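# Lay three sticks across posts above the blue disc

## Task

Position all three sticks so that each one's long axis, the line running from one end to the other, crosses above the blue disc painted on the table. When finished, none of the sticks may be in contact with the table, and every post must still be standing at its original spot. You may use any number of the arms.

## Robot and tools

ROBOTS. There are three identical i2rt Big YAM arms, named arm1, arm2 and arm3. Each has six revolute joints, a two-finger gripper and a wrist camera. Two room cameras, cam_high and cam_low, are not attached to any arm. Arm feet (base_link) in the scene frame, in metres: arm1 at (+0.624, -0.003, +0.807), quat_wxyz (+0.001, +0.001, -0.001, -1.000); arm2 at (-0.313, +0.541, +0.735), quat (+0.868, +0.007, +0.004, -0.496); arm3 at (-0.300, -0.533, +0.752), quat (+0.853, 0, 0, +0.522). Each foot faces along its own +x. The tabletops beneath the arms are at z=+0.720. The hand reaches roughly 1.0 m from the joint1 axis at most.

FRAMES. Every pose uses one shared scene frame: origin on the floor, +z upward. The hand point sits between the finger pads, about 1 cm behind the tips. The fingers point along the hand's +z, and they open and close along its y axis. The printed hand pose is computed from the URDF and the calibrated foot, so it may be off, more so at long reach. hand_target is where the hand would be at the joint targets the drive currently holds.

move. Each arm gets its own object under its own name (arm1, arm2, arm3). An arm left out receives nothing new. Inside an arm's object:
- joints: a map from joint name to an absolute target. Arm joints are in radians: joint1_rad -2.879 to 2.879 (rotation about the foot, positive counter-clockwise seen from above, 0 = along the foot's facing); joint2_rad 0 to 3.141 (shoulder, 0 = upper arm pointing back, positive raises it up then forward); joint3_rad 0 to 3.019 (elbow, 0 = folded); joint4_rad -1.692 to 1.57 (hand pitch, positive tilts fingers up); joint5_rad -1.57 to 1.57 (hand sideways, positive toward the arm's right); joint6_rad -2.094 to 2.094 (roll, positive clockwise seen from behind). gripper_m is the absolute fingertip gap in metres, 0 to 0.093.
- target: a single list of 7 numbers [x, y, z, qw, qx, qy, qz], an absolute hand pose in the scene frame (metres plus a unit quaternion), matching the printed hand line. The hand is driven in a straight line from its hand_target toward it. When target is given, joints may contain only gripper_m.
- speed: top path speed in m/s, 0.002 to 0.5, default 0.25; only allowed together with target. Rotation is capped at twice that value in rad/s.
cameras: a list of camera names (arm1_cam_wrist, arm2_cam_wrist, arm3_cam_wrist, cam_high, cam_low, or all); omitted means all, [] means none. Unknown keys or names make the call invalid; values out of range get it refused, and a refusal cancels the remaining move, wait and finished_scene calls in that reply.

Motion behaviour. All motions in one call begin together. All hand paths in one call finish at the same moment, paced by the slowest; each path lasts 0.5 to 10 s and an action at most 15 s. Paths ignore obstacles and the other arms. The hand lags, may drift off the line, may overshoot speed near full stretch, and frequently settles a centimetre or more from the goal. Since joints move at differing rates, joint moves can sweep wide arcs.

wait: seconds from 0 to 10, plus cameras; commands nothing and returns the full state. zoom_image: camera name and region [x0, y0, x1, y1] in pixels from the top-left, no larger than 504 by 504, on that camera's latest image. read_manual: only returns licence text. finished_scene: takes the current scene number; irreversible, so call it only once the sticks rest as required without any arm holding them. After ending the first scene, make no further calls in that reply.

RESULT LINES. The move line lists each arm sent a motion with done or its worst status. joint_status and hand_status per motion: off_target (stopped away from the target, may still push); time_out (could not finish; each joint is reassigned a nearby target and keeps pushing, see on_its_own); not_followed, joint command not followed, or pose unreachable (a safety check held back the targets, often to avoid self or arm collisions; the arm may keep trying). on_its_own lists uncommanded behaviour, with held at giving the target, not the reading. Arms under as last shown were not commanded and show not commanded. Joint velocities are rad/s (gripper m/s); within noise means still. Joint torques are total drive output in N m including gravity, with per-unit offsets; values 3 and 4 wrap at ±28. Gripper: closed on nothing reads 0.000 to 0.003; gripping a rigid part reads up to about 0.005 below its width, sometimes slightly wider; commanding about 0.005 below the contact reading gives full force (roughly 50 to 64 N per pad). Open well above the reading to release.

AVOID. Arms do not halt on contact and push hard; relieve a stuck joint by sending it its reported position. Sustained pushing, holding loads or reaching far heats motors: MOTOR HOT appears near 85 °C, and at 100 °C the arm goes limp for 30 to 60 s (OVER-TEMPERATURE FAULT, keys read limit_stop_at_motor_heat; resend targets afterward). Hard contact between two arms, including one gripper closing on another's fingers, ends the scene; the clearance check may act too late and ignores fingers, gripper housings and wrist cameras. Do not drop sticks, release them while moving, strike posts or fixed items, knock anything out of the work area, or let parts fall far. Loose objects may occasionally get a brief push from outside. Smooth, low-effort motion is preferred.

Each tool is called after "Emit:" as name(argument=value, ...) on one line, values as JSON.

## Session

Emit:
move()

Scene clock: 0.00 s.
Joint torques (N m): no reading
Heat: arm1: hottest joint1_rad 33 °C; arm2: hottest joint2_rad 32 °C; arm3: hottest joint2_rad 39 °C.
Joint velocities: within noise
arm1.joint_positions: joint1_rad=+0.044 joint2_rad=+0.447 joint3_rad=+1.443 joint4_rad=-1.205 joint5_rad=-0.232 joint6_rad=+0.261 gripper_m=+0.09396
arm1.joint_status: not commanded
arm1.hand: x=+0.4694 y=-0.0478 z=+1.4319 quat_wxyz=(-0.185, -0.776, +0.012, +0.603) (m; scene frame)
arm1.hand_target: x=+0.4742 y=-0.0475 z=+1.4406 quat_wxyz=(-0.186, -0.769, +0.010, +0.612) (m; scene frame)
arm1.hand_status: not commanded
arm2.joint_positions: joint1_rad=+0.065 joint2_rad=+0.624 joint3_rad=+1.381 joint4_rad=-1.481 joint5_rad=+0.099 joint6_rad=+0.271 gripper_m=+0.09396
arm2.joint_status: not commanded
arm2.hand: x=-0.2062 y=+0.3430 z=+1.2370 quat_wxyz=(-0.365, -0.550, -0.729, +0.178) (m; scene frame)
arm2.hand_target: x=-0.2071 y=+0.3441 z=+1.2504 quat_wxyz=(-0.379, -0.547, -0.724, +0.182) (m; scene frame)
arm2.hand_status: not commanded
arm3.joint_positions: joint1_rad=+0.010 joint2_rad=+0.627 joint3_rad=+1.447 joint4_rad=-1.175 joint5_rad=+0.178 joint6_rad=+0.493 gripper_m=+0.09396
arm3.joint_status: not commanded
arm3.hand: x=-0.1627 y=-0.3279 z=+1.3543 quat_wxyz=(-0.449, +0.199, -0.794, -0.358) (m; scene frame)
arm3.hand_target: x=-0.1644 y=-0.3313 z=+1.3670 quat_wxyz=(-0.456, +0.195, -0.787, -0.367) (m; scene frame)
arm3.hand_status: not commanded
pictures: arm1_cam_wrist, arm2_cam_wrist, arm3_cam_wrist, cam_high, cam_low
Images, in order (width x height): arm1_cam_wrist 672x504, arm2_cam_wrist 672x504, arm3_cam_wrist 672x504, cam_high 896x504, cam_low 896x504.

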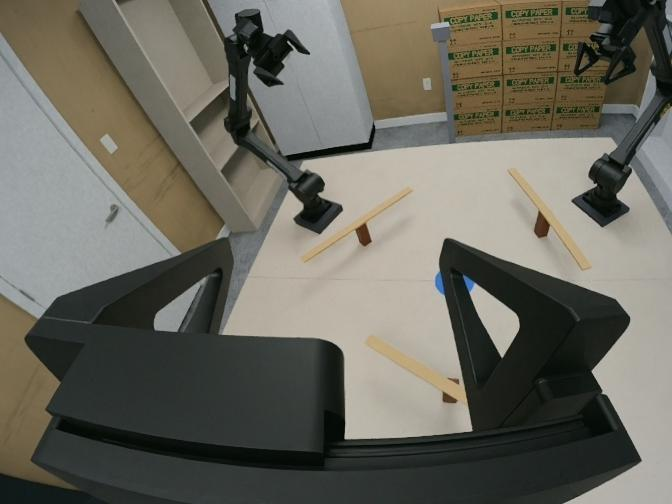

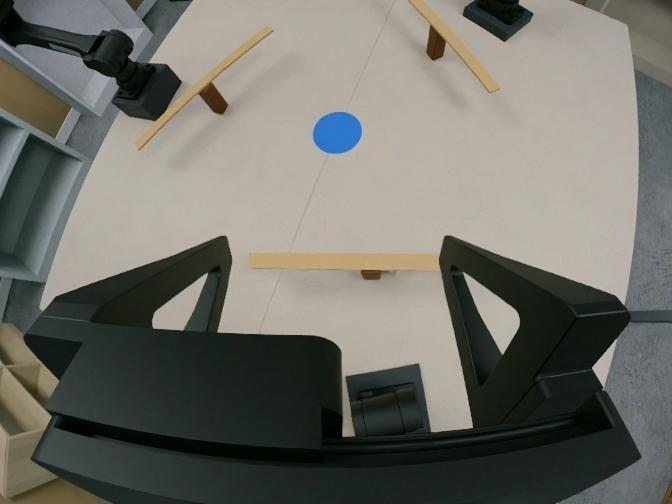

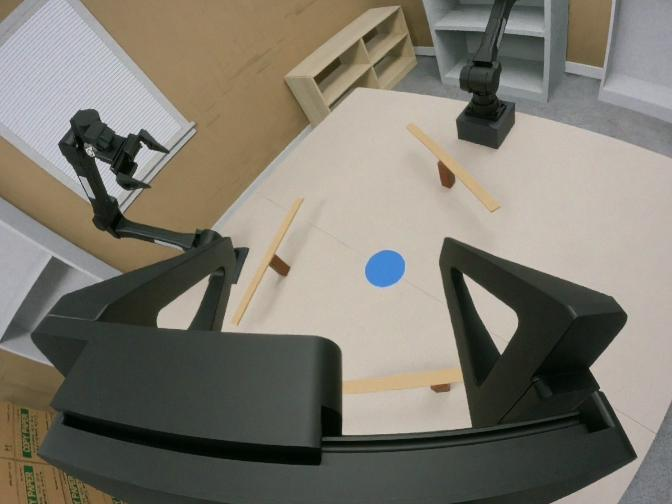

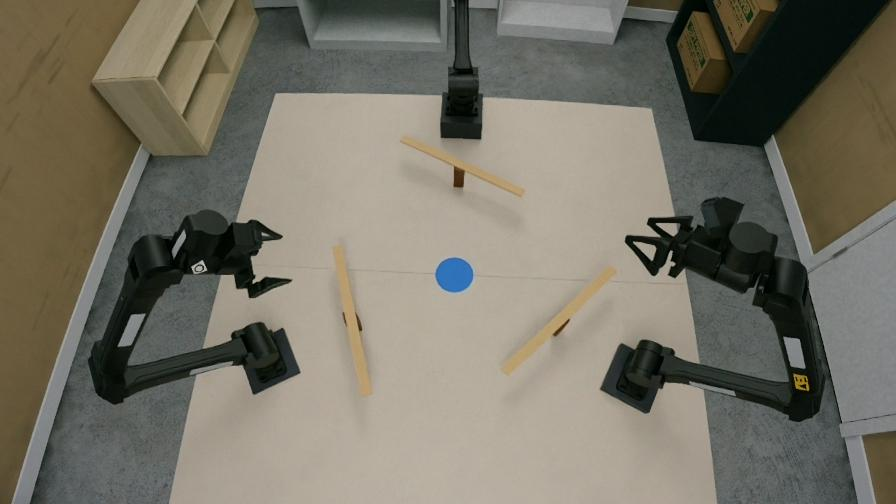

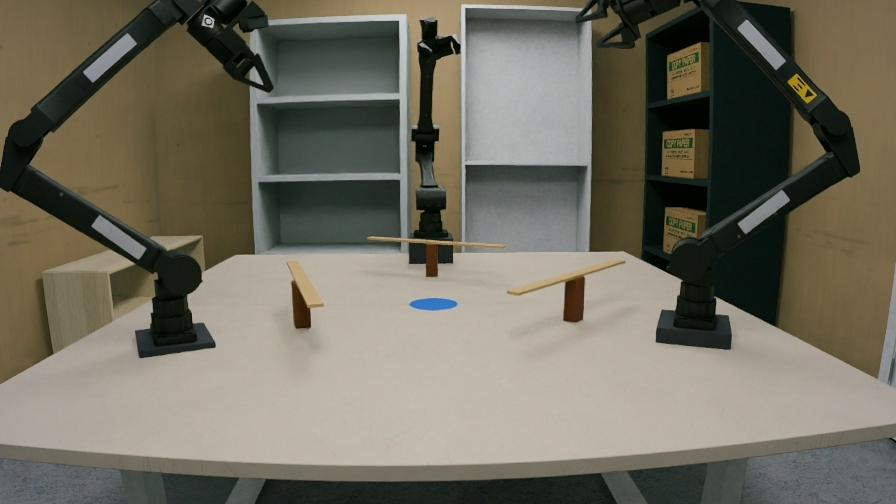

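Emit:
zoom_image(camera="cam_high", region=[300, 110, 660, 410])

Emit:
zoom_image(camera="cam_low", region=[260, 200, 660, 360])

Scaled by 1.400 from the camera's 896x504 image, which has a finer 1280x720 frame.

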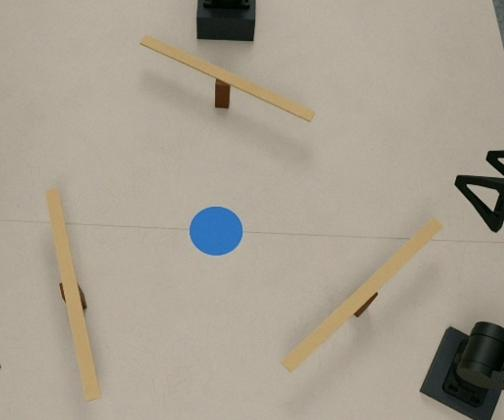

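Scaled by 1.260 from the camera's 896x504 image, which has a finer 1280x720 frame.

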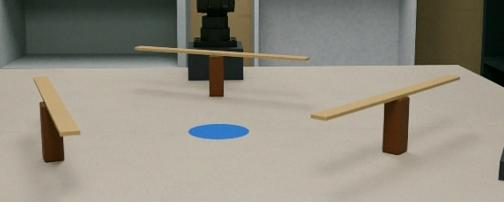

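Emit:
move(arm1={"target":[0.393,0.035,1.05,0,0.859,0.512,0]}, arm2={"target":[-0.233,0.269,1.05,0,-0.134,0.991,0]}, arm3={"target":[-0.126,-0.367,1.05,0,0.915,-0.404,0]})

Scene clock: 13.43 s.
Joint torques (N m): arm1=[1.79 -2.84 9.2 0.43 -0.04 -0.1] | arm2=[2.26 -3.37 8.28 0.05 0.01 -0.09] | arm3=[-0.85 -3.66 10.43 -0.01 0 -0.1]
Heat: arm1: hottest joint1_rad 33 °C; arm2: hottest joint2_rad 32 °C; arm3: hottest joint2_rad 38 °C.
move: arm1 done; arm2 off_target; arm3 off_target
Joint velocities: within noise
arm1.joint_positions: joint1_rad=-0.164 joint2_rad=+0.932 joint3_rad=+0.986 joint4_rad=-1.623 joint5_rad=+0.000 joint6_rad=-1.221 gripper_m=+0.09397
arm1.joint_status: not commanded
arm1.hand: x=+0.3948 y=+0.0358 z=+1.0538 quat_wxyz=(-0.001, -0.863, -0.505, +0.000) (m; scene frame)
arm1.hand_target: x=+0.3930 y=+0.0350 z=+1.0500 quat_wxyz=(+0.000, -0.859, -0.512, +0.000) (m; scene frame)
arm1.hand_status: done (0.004 m and 0.9 deg from the pose sent, 0.398 m and 97.3 deg at the start; a joint's target at an end of its range on 57 of 150 steps)
arm2.joint_positions: joint1_rad=-0.244 joint2_rad=+1.023 joint3_rad=+1.238 joint4_rad=-1.683 joint5_rad=+0.003 joint6_rad=-1.532 gripper_m=+0.09397
arm2.joint_status: not commanded
arm2.hand: x=-0.2346 y=+0.2658 z=+1.0541 quat_wxyz=(-0.008, +0.124, -0.991, +0.043) (m; scene frame)
arm2.hand_target: x=-0.2329 y=+0.2687 z=+1.0493 quat_wxyz=(-0.005, +0.134, -0.990, +0.032) (m; scene frame)
arm2.hand_status: off_target (0.005 m and 5.1 deg from the pose sent, 0.203 m and 99.0 deg at the start; a joint's target at an end of its range on 86 of 150 steps)
arm3.joint_positions: joint1_rad=-0.339 joint2_rad=+0.931 joint3_rad=+1.110 joint4_rad=-1.690 joint5_rad=-0.002 joint6_rad=-1.534 gripper_m=+0.09397
arm3.joint_status: not commanded
arm3.hand: x=-0.1253 y=-0.3677 z=+1.0479 quat_wxyz=(-0.029, +0.911, -0.412, +0.011) (m; scene frame)
arm3.hand_target: x=-0.1258 y=-0.3668 z=+1.0492 quat_wxyz=(-0.026, +0.914, -0.404, +0.011) (m; scene frame)
arm3.hand_status: off_target (0.002 m and 3.6 deg from the pose sent, 0.309 m and 119.7 deg at the start; a joint's target at an end of its range on 84 of 150 steps)
pictures: arm1_cam_wrist, arm2_cam_wrist, arm3_cam_wrist, cam_high, cam_low
Images, in order (width x height): arm1_cam_wrist 672x504, arm2_cam_wrist 672x504, arm3_cam_wrist 672x504, cam_high 896x504, cam_low 896x504.

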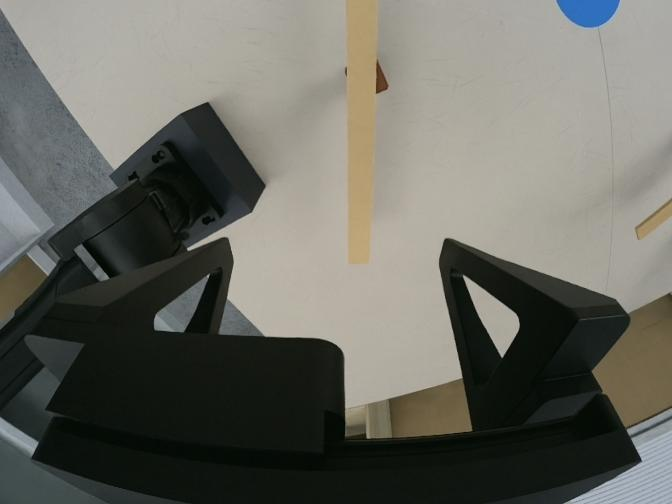

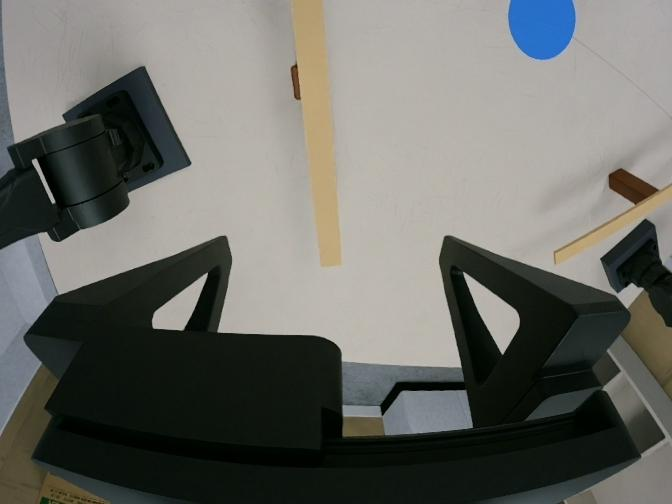

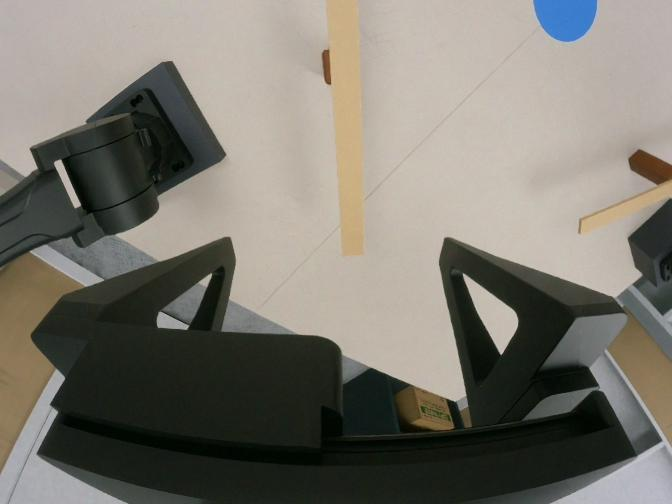

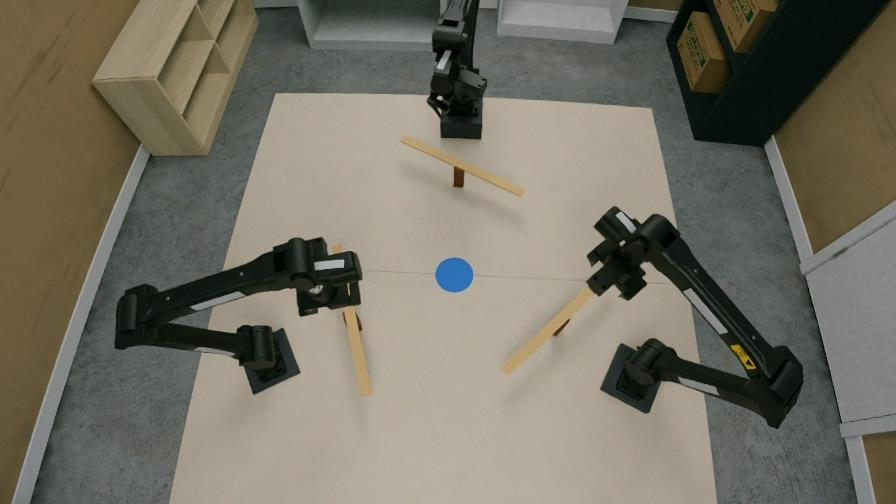

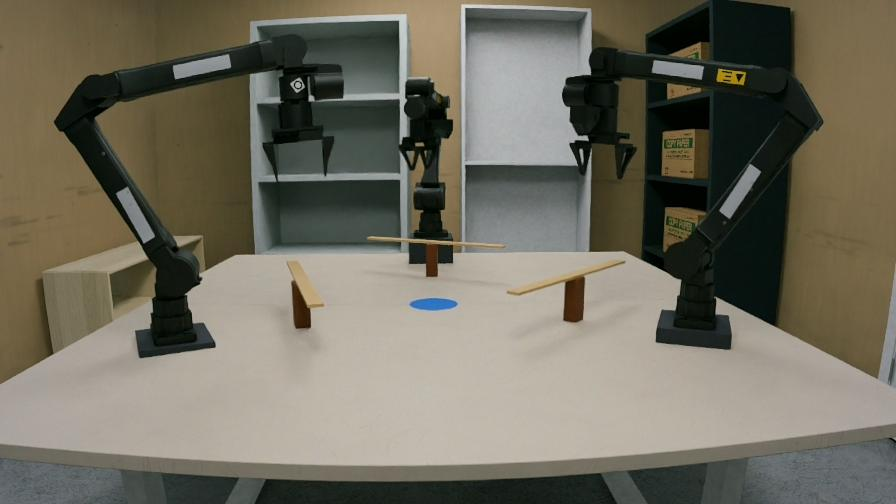

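Emit:
move(arm1={"target":[0.370,0.048,0.93,0,0.8616,0.5075,0]}, arm2={"target":[-0.235,0.272,0.93,0,-0.148,0.989,0]}, arm3={"target":[-0.121,-0.362,0.93,0,0.9205,-0.3907,0]})

Scene clock: 18.90 s.
Joint torques (N m): arm1=[0.21 -4.72 9.01 0.57 -0.07 -0.08] | arm2=[1.79 -4.07 8.69 0.79 0 -0.08] | arm3=[-0.67 -5.3 10.84 0.47 -0.01 -0.12]
Heat: arm1: hottest joint1_rad 33 °C; arm2: hottest joint2_rad 32 °C; arm3: hottest joint2_rad 38 °C.
move: arm1 done; arm2 done; arm3 done
Joint velocities: within noise
arm1.joint_positions: joint1_rad=-0.187 joint2_rad=+1.063 joint3_rad=+0.739 joint4_rad=-1.255 joint5_rad=+0.000 joint6_rad=-1.248 gripper_m=+0.09397
arm1.joint_status: not commanded
arm1.hand: x=+0.3713 y=+0.0455 z=+0.9312 quat_wxyz=(-0.004, -0.862, -0.507, -0.003) (m; scene frame)
arm1.hand_target: x=+0.3701 y=+0.0479 z=+0.9301 quat_wxyz=(+0.000, -0.862, -0.508, +0.000) (m; scene frame)
arm1.hand_status: done (0.003 m and 0.6 deg from the pose sent, 0.127 m and 0.4 deg at the start)
arm2.joint_positions: joint1_rad=-0.244 joint2_rad=+1.052 joint3_rad=+0.936 joint4_rad=-1.447 joint5_rad=+0.004 joint6_rad=-1.566 gripper_m=+0.09397
arm2.joint_status: not commanded
arm2.hand: x=-0.2366 y=+0.2743 z=+0.9311 quat_wxyz=(+0.000, +0.141, -0.990, -0.004) (m; scene frame)
arm2.hand_target: x=-0.2350 y=+0.2720 z=+0.9301 quat_wxyz=(+0.000, +0.148, -0.989, +0.000) (m; scene frame)
arm2.hand_status: done (0.003 m and 0.9 deg from the pose sent, 0.124 m and 5.7 deg at the start)
arm3.joint_positions: joint1_rad=-0.339 joint2_rad=+0.990 joint3_rad=+0.823 joint4_rad=-1.427 joint5_rad=-0.001 joint6_rad=-1.562 gripper_m=+0.09397
arm3.joint_status: not commanded
arm3.hand: x=-0.1246 y=-0.3671 z=+0.9254 quat_wxyz=(+0.010, +0.917, -0.399, -0.005) (m; scene frame)
arm3.hand_target: x=-0.1211 y=-0.3621 z=+0.9301 quat_wxyz=(+0.000, +0.920, -0.391, +0.000) (m; scene frame)
arm3.hand_status: done (0.008 m and 1.6 deg from the pose sent, 0.118 m and 4.4 deg at the start)
pictures: arm1_cam_wrist, arm2_cam_wrist, arm3_cam_wrist, cam_high, cam_low
Images, in order (width x height): arm1_cam_wrist 672x504, arm2_cam_wrist 672x504, arm3_cam_wrist 672x504, cam_high 896x504, cam_low 896x504.

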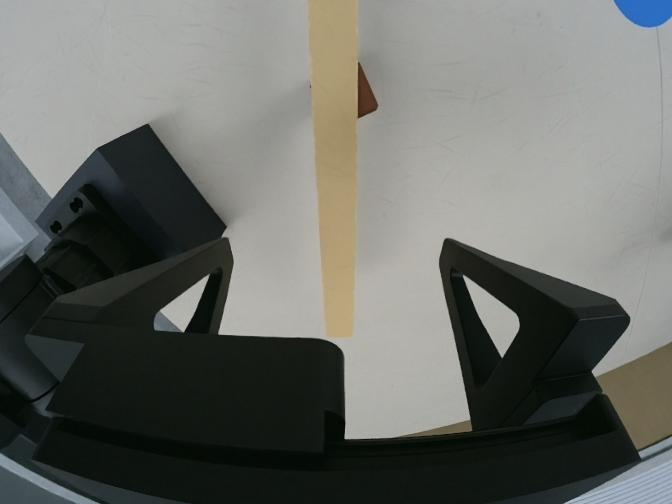

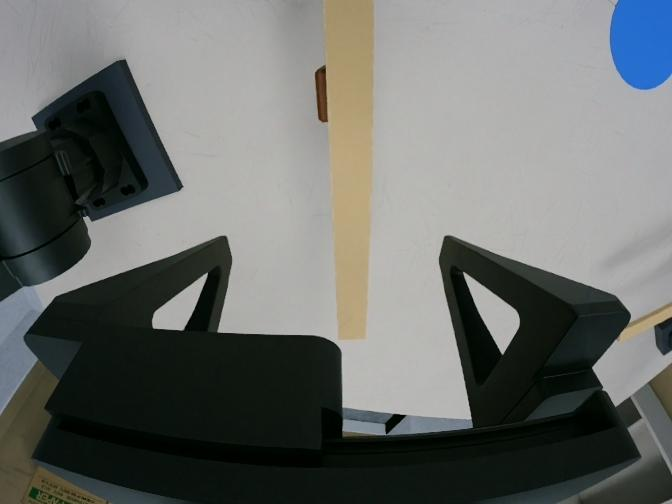

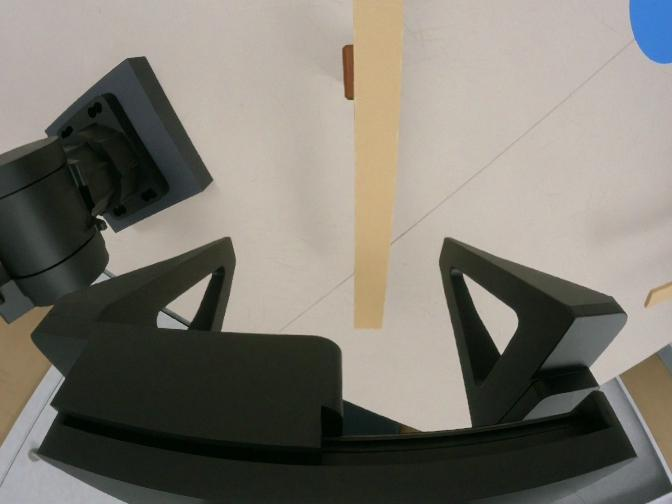

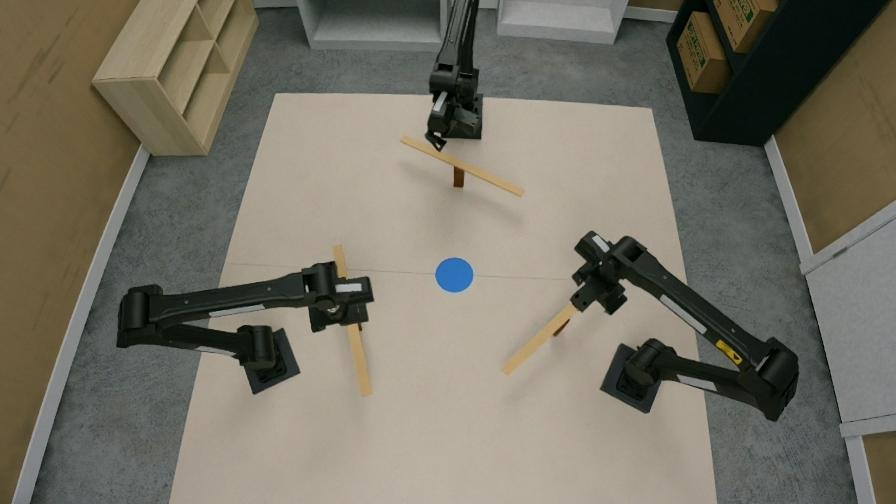

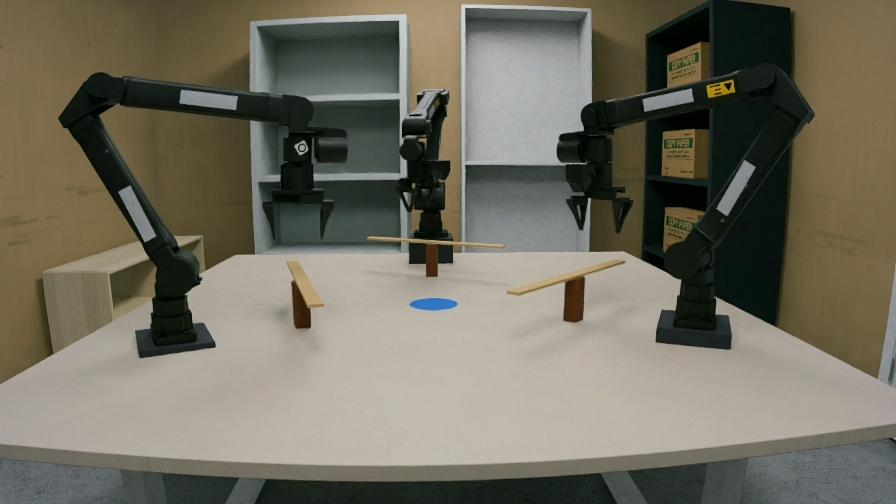

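Emit:
move(arm1={"target":[0.370,0.048,0.875,0,0.8616,0.5075,0]}, arm2={"target":[-0.232,0.262,0.875,0,-0.1564,0.9877,0]}, arm3={"target":[-0.102,-0.3445,0.875,0,0.924,-0.3827,0]})

Scene clock: 23.43 s.
Joint torques (N m): arm1=[0.32 -5.07 8.13 0.55 -0.07 -0.15] | arm2=[1.73 -4.72 8.08 0.79 0 -0.06] | arm3=[-0.79 -7 10.06 0.5 -0.01 -0.11]
Heat: arm1: hottest joint1_rad 32 °C; arm2: hottest joint2_rad 32 °C; arm3: hottest joint2_rad 38 °C.
move: arm1 done; arm2 done; arm3 done
Joint velocities: within noise
arm1.joint_positions: joint1_rad=-0.187 joint2_rad=+1.136 joint3_rad=+0.636 joint4_rad=-1.072 joint5_rad=+0.000 joint6_rad=-1.248 gripper_m=+0.09397
arm1.joint_status: not commanded
arm1.hand: x=+0.3702 y=+0.0456 z=+0.8777 quat_wxyz=(-0.002, -0.862, -0.507, -0.001) (m; scene frame)
arm1.hand_target: x=+0.3701 y=+0.0479 z=+0.8750 quat_wxyz=(+0.000, -0.862, -0.507, +0.000) (m; scene frame)
arm1.hand_status: done (0.004 m and 0.3 deg from the pose sent, 0.056 m and 0.6 deg at the start)
arm2.joint_positions: joint1_rad=-0.244 joint2_rad=+1.119 joint3_rad=+0.836 joint4_rad=-1.280 joint5_rad=+0.004 joint6_rad=-1.584 gripper_m=+0.09397
arm2.joint_status: not commanded
arm2.hand: x=-0.2331 y=+0.2635 z=+0.8765 quat_wxyz=(+0.000, +0.150, -0.989, -0.004) (m; scene frame)
arm2.hand_target: x=-0.2320 y=+0.2620 z=+0.8750 quat_wxyz=(+0.000, +0.156, -0.988, +0.000) (m; scene frame)
arm2.hand_status: done (0.002 m and 0.8 deg from the pose sent, 0.058 m and 1.8 deg at the start)
arm3.joint_positions: joint1_rad=-0.339 joint2_rad=+1.114 joint3_rad=+0.757 joint4_rad=-1.235 joint5_rad=-0.001 joint6_rad=-1.582 gripper_m=+0.09397
arm3.joint_status: not commanded
arm3.hand: x=-0.1054 y=-0.3488 z=+0.8712 quat_wxyz=(+0.009, +0.921, -0.390, -0.005) (m; scene frame)
arm3.hand_target: x=-0.1021 y=-0.3445 z=+0.8751 quat_wxyz=(+0.000, +0.924, -0.383, +0.000) (m; scene frame)
arm3.hand_status: done (0.007 m and 1.5 deg from the pose sent, 0.060 m and 2.4 deg at the start)
pictures: arm1_cam_wrist, arm2_cam_wrist, arm3_cam_wrist, cam_high, cam_low
Images, in order (width x height): arm1_cam_wrist 672x504, arm2_cam_wrist 672x504, arm3_cam_wrist 672x504, cam_high 896x504, cam_low 896x504.

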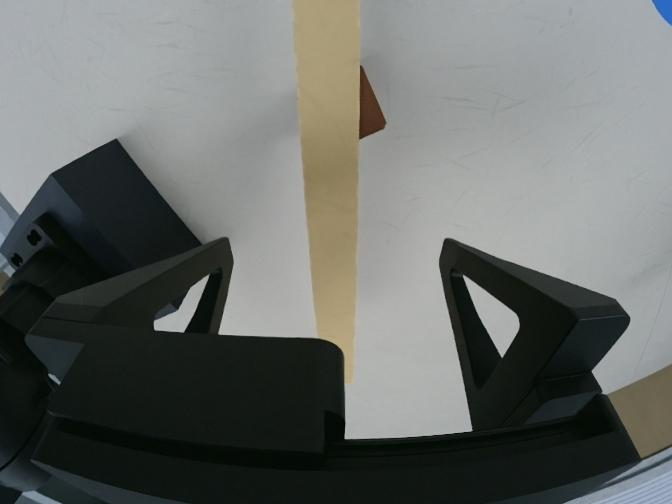

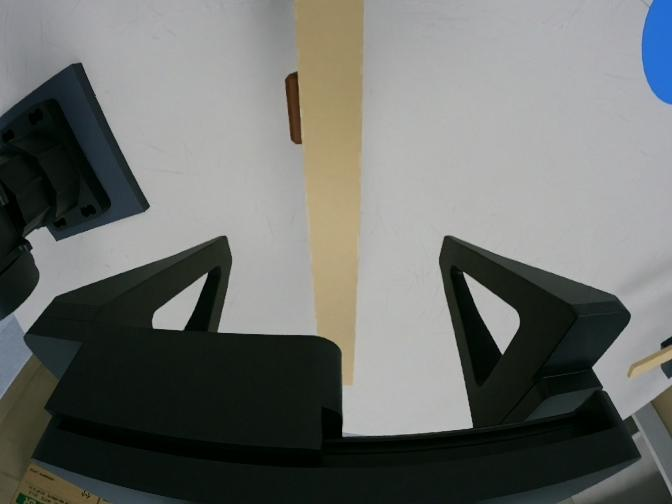

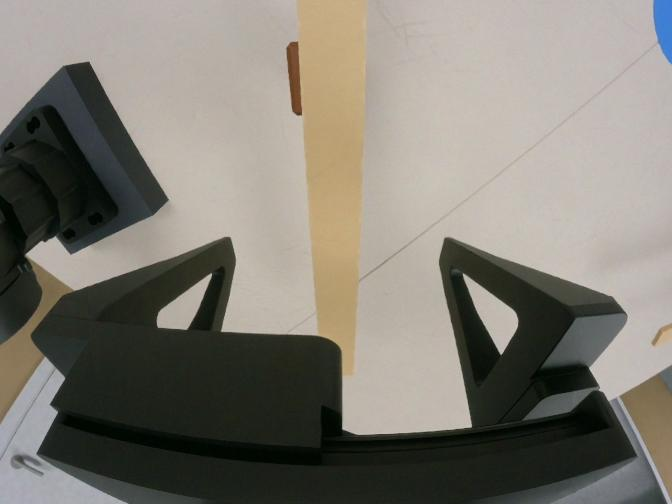

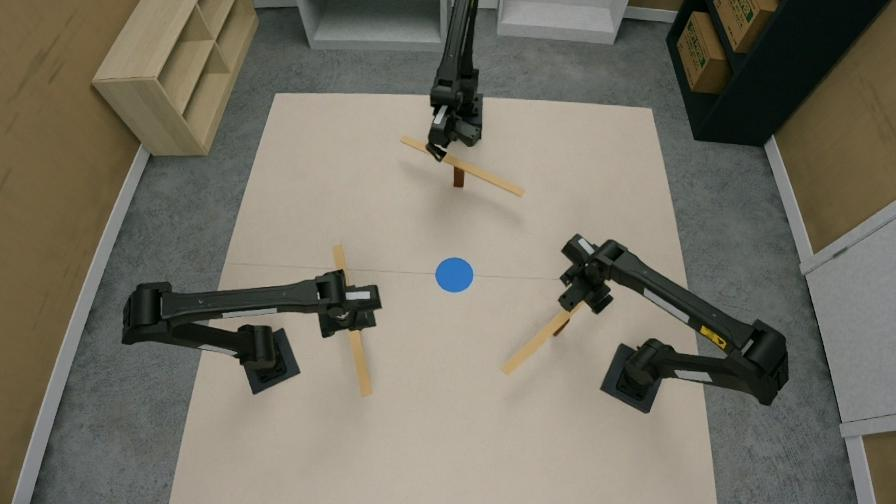

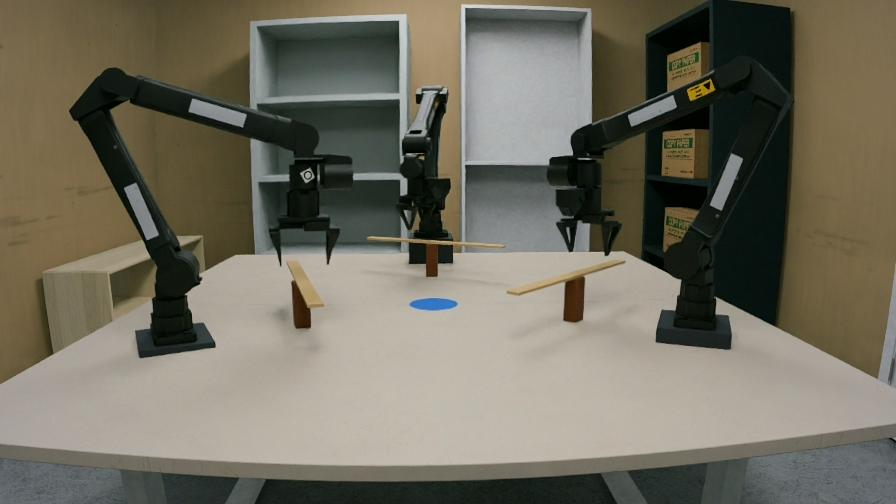

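Emit:
move(arm1={"target":[0.370,0.048,0.838,0,0.8616,0.5075,0]}, arm2={"target":[-0.232,0.262,0.838,0,-0.1564,0.9877,0]}, arm3={"target":[-0.102,-0.3445,0.842,0,0.924,-0.3827,0]})

Emit:
zoom_image(camera="cam_low", region=[220, 200, 660, 360])

Scene clock: 24.97 s.
Joint torques (N m): arm1=[-0.03 -5.01 7.35 0.76 -0.04 -0.11] | arm2=[1.67 -4.54 7.75 0.83 0 -0.08] | arm3=[-0.91 -6.3 9.52 0.5 0 -0.1]
Heat: arm1: hottest joint1_rad 32 °C; arm2: hottest joint2_rad 32 °C; arm3: hottest joint2_rad 38 °C.
move: arm1 done; arm2 done; arm3 done
Joint velocities: within noise
arm1.joint_positions: joint1_rad=-0.187 joint2_rad=+1.209 joint3_rad=+0.577 joint4_rad=-0.937 joint5_rad=+0.000 joint6_rad=-1.248 gripper_m=+0.09397
arm1.joint_status: not commanded
arm1.hand: x=+0.3690 y=+0.0457 z=+0.8414 quat_wxyz=(-0.001, -0.862, -0.507, +0.000) (m; scene frame)
arm1.hand_target: x=+0.3700 y=+0.0479 z=+0.8381 quat_wxyz=(+0.000, -0.862, -0.507, +0.000) (m; scene frame)
arm1.hand_status: done (0.004 m and 0.1 deg from the pose sent, 0.040 m and 0.2 deg at the start)
arm2.joint_positions: joint1_rad=-0.244 joint2_rad=+1.155 joint3_rad=+0.765 joint4_rad=-1.166 joint5_rad=+0.004 joint6_rad=-1.585 gripper_m=+0.09397
arm2.joint_status: not commanded
arm2.hand: x=-0.2326 y=+0.2626 z=+0.8413 quat_wxyz=(-0.001, +0.150, -0.989, -0.001) (m; scene frame)
arm2.hand_target: x=-0.2320 y=+0.2620 z=+0.8381 quat_wxyz=(+0.000, +0.156, -0.988, +0.000) (m; scene frame)
arm2.hand_status: done (0.003 m and 0.7 deg from the pose sent, 0.039 m and 0.9 deg at the start)
arm3.joint_positions: joint1_rad=-0.339 joint2_rad=+1.147 joint3_rad=+0.695 joint4_rad=-1.129 joint5_rad=-0.001 joint6_rad=-1.582 gripper_m=+0.09397
arm3.joint_status: not commanded
arm3.hand: x=-0.1048 y=-0.3483 z=+0.8414 quat_wxyz=(+0.004, +0.921, -0.390, -0.003) (m; scene frame)
arm3.hand_target: x=-0.1020 y=-0.3445 z=+0.8421 quat_wxyz=(+0.000, +0.924, -0.383, +0.000) (m; scene frame)
arm3.hand_status: done (0.005 m and 1.1 deg from the pose sent, 0.030 m and 1.5 deg at the start)
pictures: arm1_cam_wrist, arm2_cam_wrist, arm3_cam_wrist, cam_high, cam_low
Images, in order (width x height): arm1_cam_wrist 672x504, arm2_cam_wrist 672x504, arm3_cam_wrist 672x504, cam_high 896x504, cam_low 896x504.

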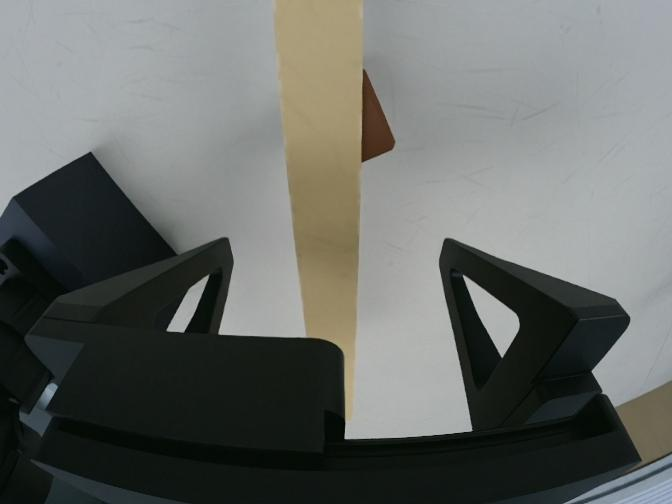

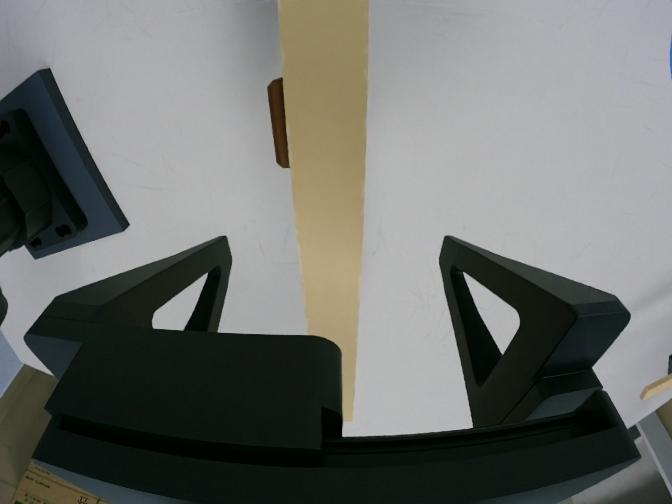

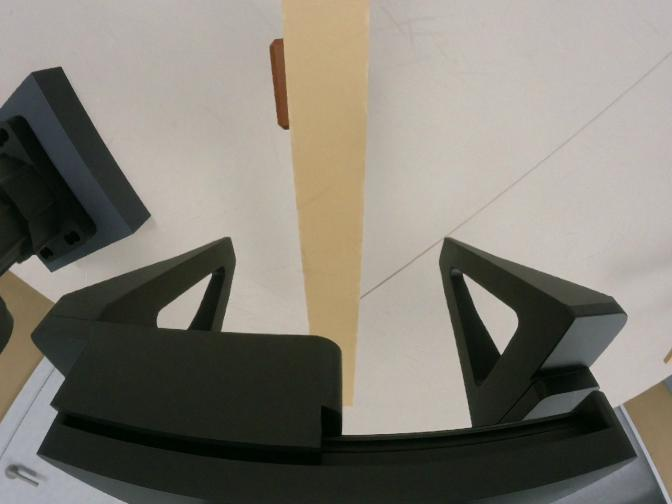

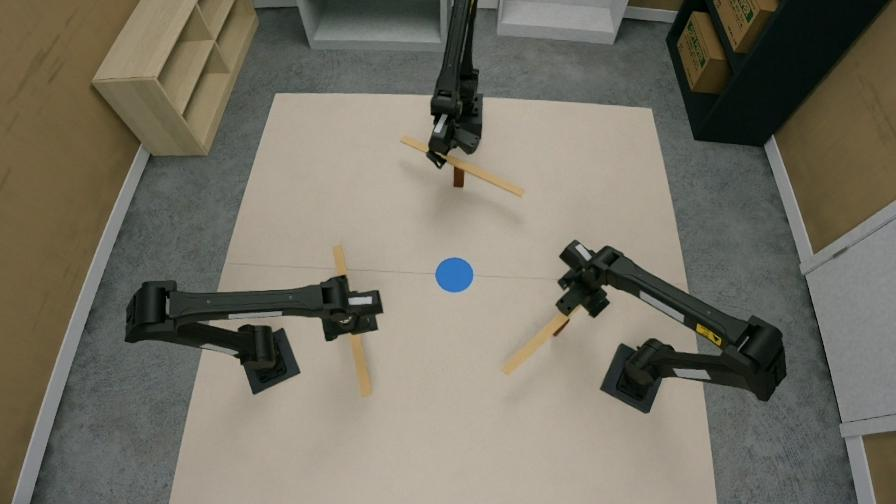

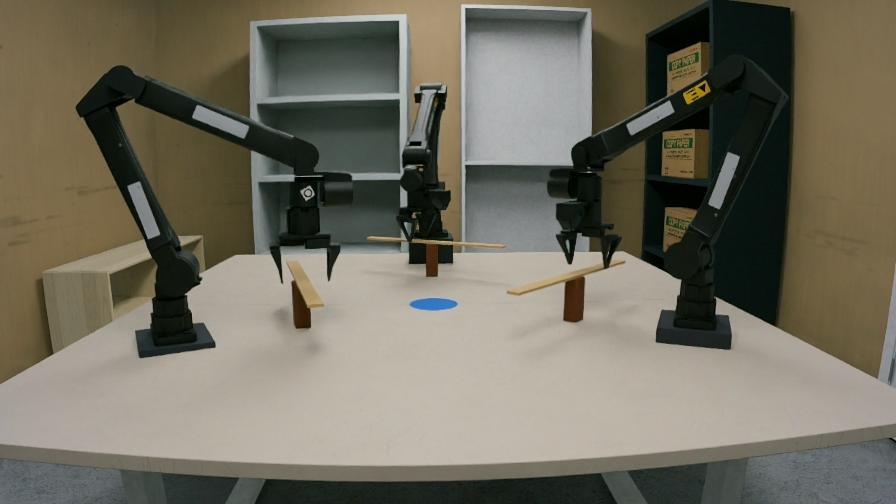

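Scaled by 1.145 from the camera's 896x504 image, which has a finer 1280x720 frame.

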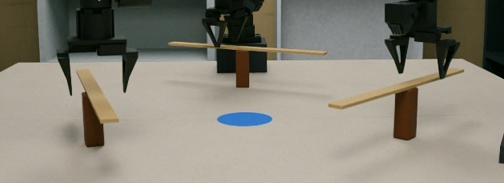

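Emit:
move(arm1={"target":[0.3725,0.0465,0.829,0,0.8616,0.5075,0]}, arm2={"target":[-0.2325,0.264,0.829,0,-0.1564,0.9877,0]}, arm3={"target":[-0.1035,-0.346,0.832,0,0.924,-0.3827,0]}, cameras=[])

Emit:
move(arm1={"joints":{"gripper_m":0.04}}, arm2={"joints":{"gripper_m":0.04}}, arm3={"joints":{"gripper_m":0.04}})

Scene clock: 26.87 s.
Joint torques (N m): arm1=[0.5 -4.19 7.08 0.49 -0.03 -0.13] | arm2=[1.61 -4.01 7.45 0.79 0 -0.08] | arm3=[-0.91 -5.95 9.11 0.46 0.01 -0.1]
Heat: arm1: hottest joint1_rad 32 °C; arm2: hottest joint2_rad 32 °C; arm3: hottest joint2_rad 38 °C.
move: arm1 done; arm2 done; arm3 done
Joint velocities: within noise
arm1.joint_positions: joint1_rad=-0.187 joint2_rad=+1.216 joint3_rad=+0.560 joint4_rad=-0.905 joint5_rad=+0.000 joint6_rad=-1.248 gripper_m=+0.09397
arm1.joint_status: not commanded
arm1.hand: x=+0.3698 y=+0.0455 z=+0.8346 quat_wxyz=(+0.002, -0.862, -0.507, +0.003) (m; scene frame)
arm1.hand_target: x=+0.3726 y=+0.0464 z=+0.8292 quat_wxyz=(+0.000, -0.862, -0.507, +0.000) (m; scene frame)
arm1.hand_status: done (0.006 m and 0.4 deg from the pose sent, 0.013 m and 0.1 deg at the start)
arm2.joint_positions: joint1_rad=-0.244 joint2_rad=+1.155 joint3_rad=+0.747 joint4_rad=-1.139 joint5_rad=+0.004 joint6_rad=-1.585 gripper_m=+0.09397
arm2.joint_status: not commanded
arm2.hand: x=-0.2328 y=+0.2633 z=+0.8349 quat_wxyz=(-0.001, +0.150, -0.989, +0.004) (m; scene frame)
arm2.hand_target: x=-0.2325 y=+0.2641 z=+0.8291 quat_wxyz=(+0.000, +0.156, -0.988, +0.000) (m; scene frame)
arm2.hand_status: done (0.006 m and 0.8 deg from the pose sent, 0.012 m and 0.7 deg at the start)
arm3.joint_positions: joint1_rad=-0.339 joint2_rad=+1.150 joint3_rad=+0.675 joint4_rad=-1.098 joint5_rad=-0.001 joint6_rad=-1.583 gripper_m=+0.09397
arm3.joint_status: not commanded
arm3.hand: x=-0.1054 y=-0.3488 z=+0.8335 quat_wxyz=(+0.001, +0.921, -0.390, -0.001) (m; scene frame)
arm3.hand_target: x=-0.1035 y=-0.3460 z=+0.8320 quat_wxyz=(+0.000, +0.924, -0.383, +0.000) (m; scene frame)
arm3.hand_status: done (0.004 m and 0.9 deg from the pose sent, 0.010 m and 1.0 deg at the start)
pictures: none
No camera images: "cameras" was empty.

Scene clock: 27.47 s.
Joint torques (N m): arm1=[0.32 -3.84 6.95 0.65 -0.02 -0.09] | arm2=[1.67 -4.07 7.47 0.79 0 -0.07] | arm3=[-0.73 -5.95 9.18 0.47 -0.01 -0.1]
Heat: arm1: hottest joint1_rad 32 °C; arm2: hottest joint2_rad 32 °C; arm3: hottest joint2_rad 38 °C.
move: arm1 done; arm2 done; arm3 done
Joint velocities: within noise
arm1.joint_positions: joint1_rad=-0.187 joint2_rad=+1.216 joint3_rad=+0.560 joint4_rad=-0.905 joint5_rad=+0.000 joint6_rad=-1.248 gripper_m=+0.04013
arm1.joint_status: all done
arm1.hand: x=+0.3698 y=+0.0455 z=+0.8346 quat_wxyz=(+0.002, -0.862, -0.507, +0.003) (m; scene frame)
arm1.hand_target: x=+0.3726 y=+0.0464 z=+0.8292 quat_wxyz=(+0.000, -0.862, -0.507, +0.000) (m; scene frame)
arm1.hand_status: not commanded
arm2.joint_positions: joint1_rad=-0.244 joint2_rad=+1.155 joint3_rad=+0.747 joint4_rad=-1.139 joint5_rad=+0.004 joint6_rad=-1.585 gripper_m=+0.04012
arm2.joint_status: all done
arm2.hand: x=-0.2328 y=+0.2632 z=+0.8349 quat_wxyz=(-0.001, +0.151, -0.989, +0.004) (m; scene frame)
arm2.hand_target: x=-0.2325 y=+0.2641 z=+0.8291 quat_wxyz=(+0.000, +0.156, -0.988, +0.000) (m; scene frame)
arm2.hand_status: not commanded
arm3.joint_positions: joint1_rad=-0.339 joint2_rad=+1.150 joint3_rad=+0.675 joint4_rad=-1.097 joint5_rad=-0.001 joint6_rad=-1.583 gripper_m=+0.04010
arm3.joint_status: all done
arm3.hand: x=-0.1053 y=-0.3488 z=+0.8335 quat_wxyz=(+0.000, +0.921, -0.389, -0.001) (m; scene frame)
arm3.hand_target: x=-0.1035 y=-0.3460 z=+0.8320 quat_wxyz=(+0.000, +0.924, -0.383, +0.000) (m; scene frame)
arm3.hand_status: not commanded
pictures: arm1_cam_wrist, arm2_cam_wrist, arm3_cam_wrist, cam_high, cam_low
Images, in order (width x height): arm1_cam_wrist 672x504, arm2_cam_wrist 672x504, arm3_cam_wrist 672x504, cam_high 896x504, cam_low 896x504.

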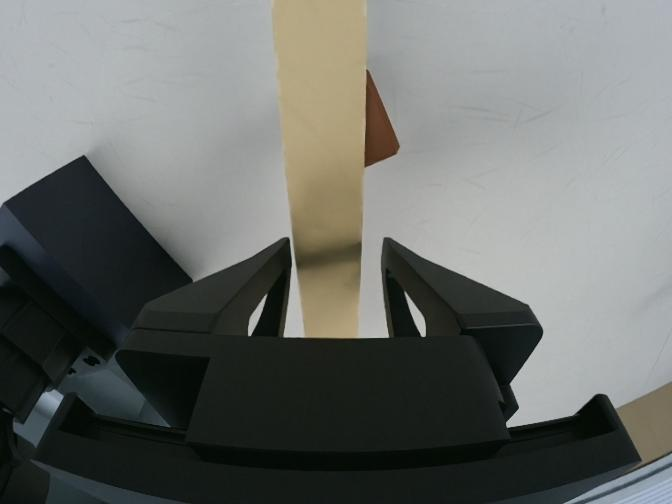

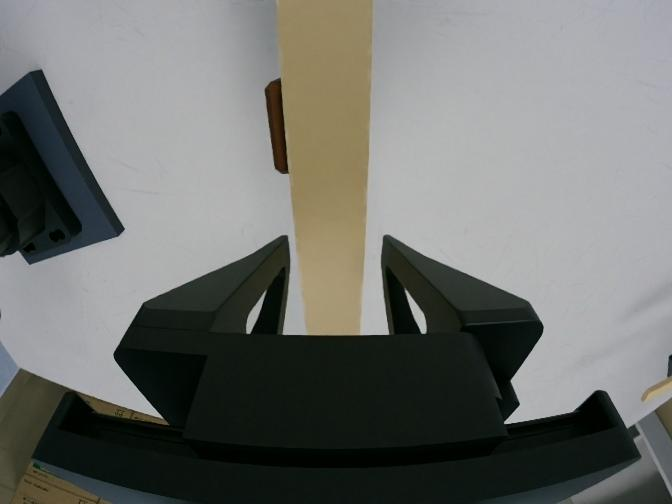

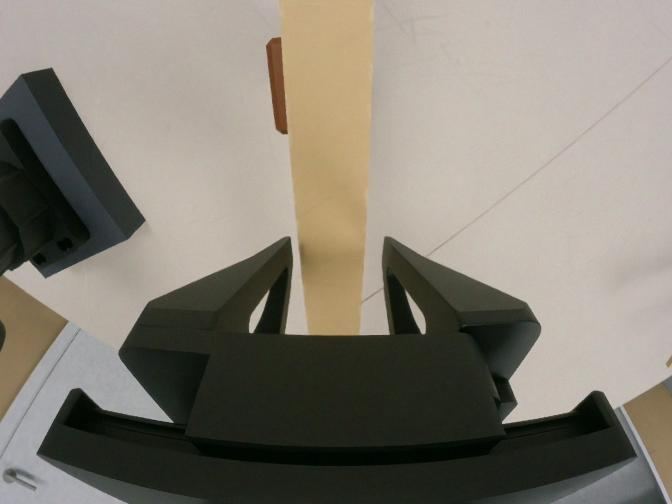

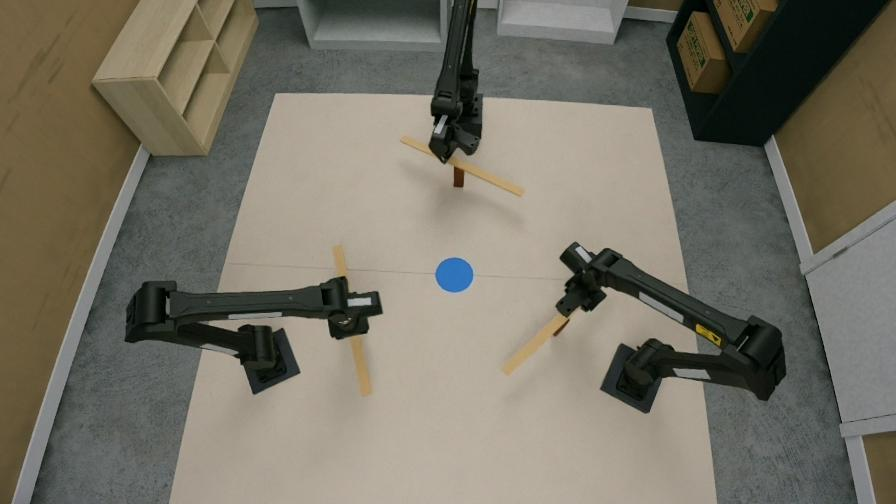

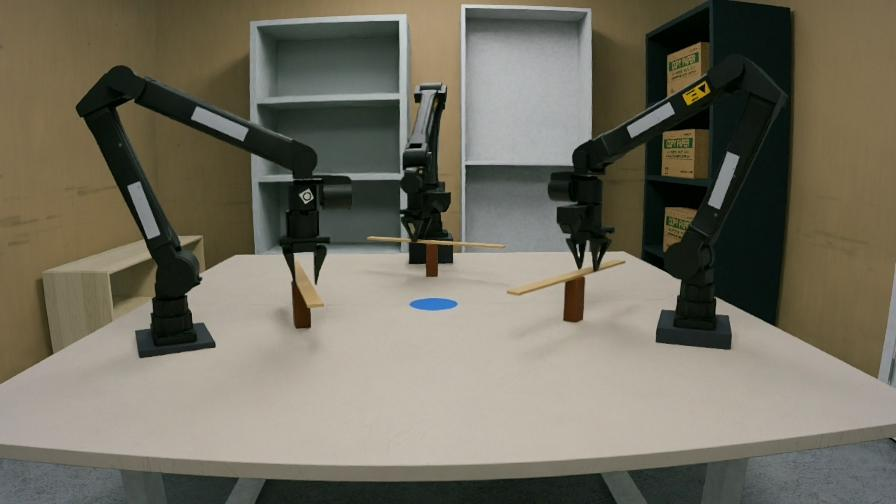

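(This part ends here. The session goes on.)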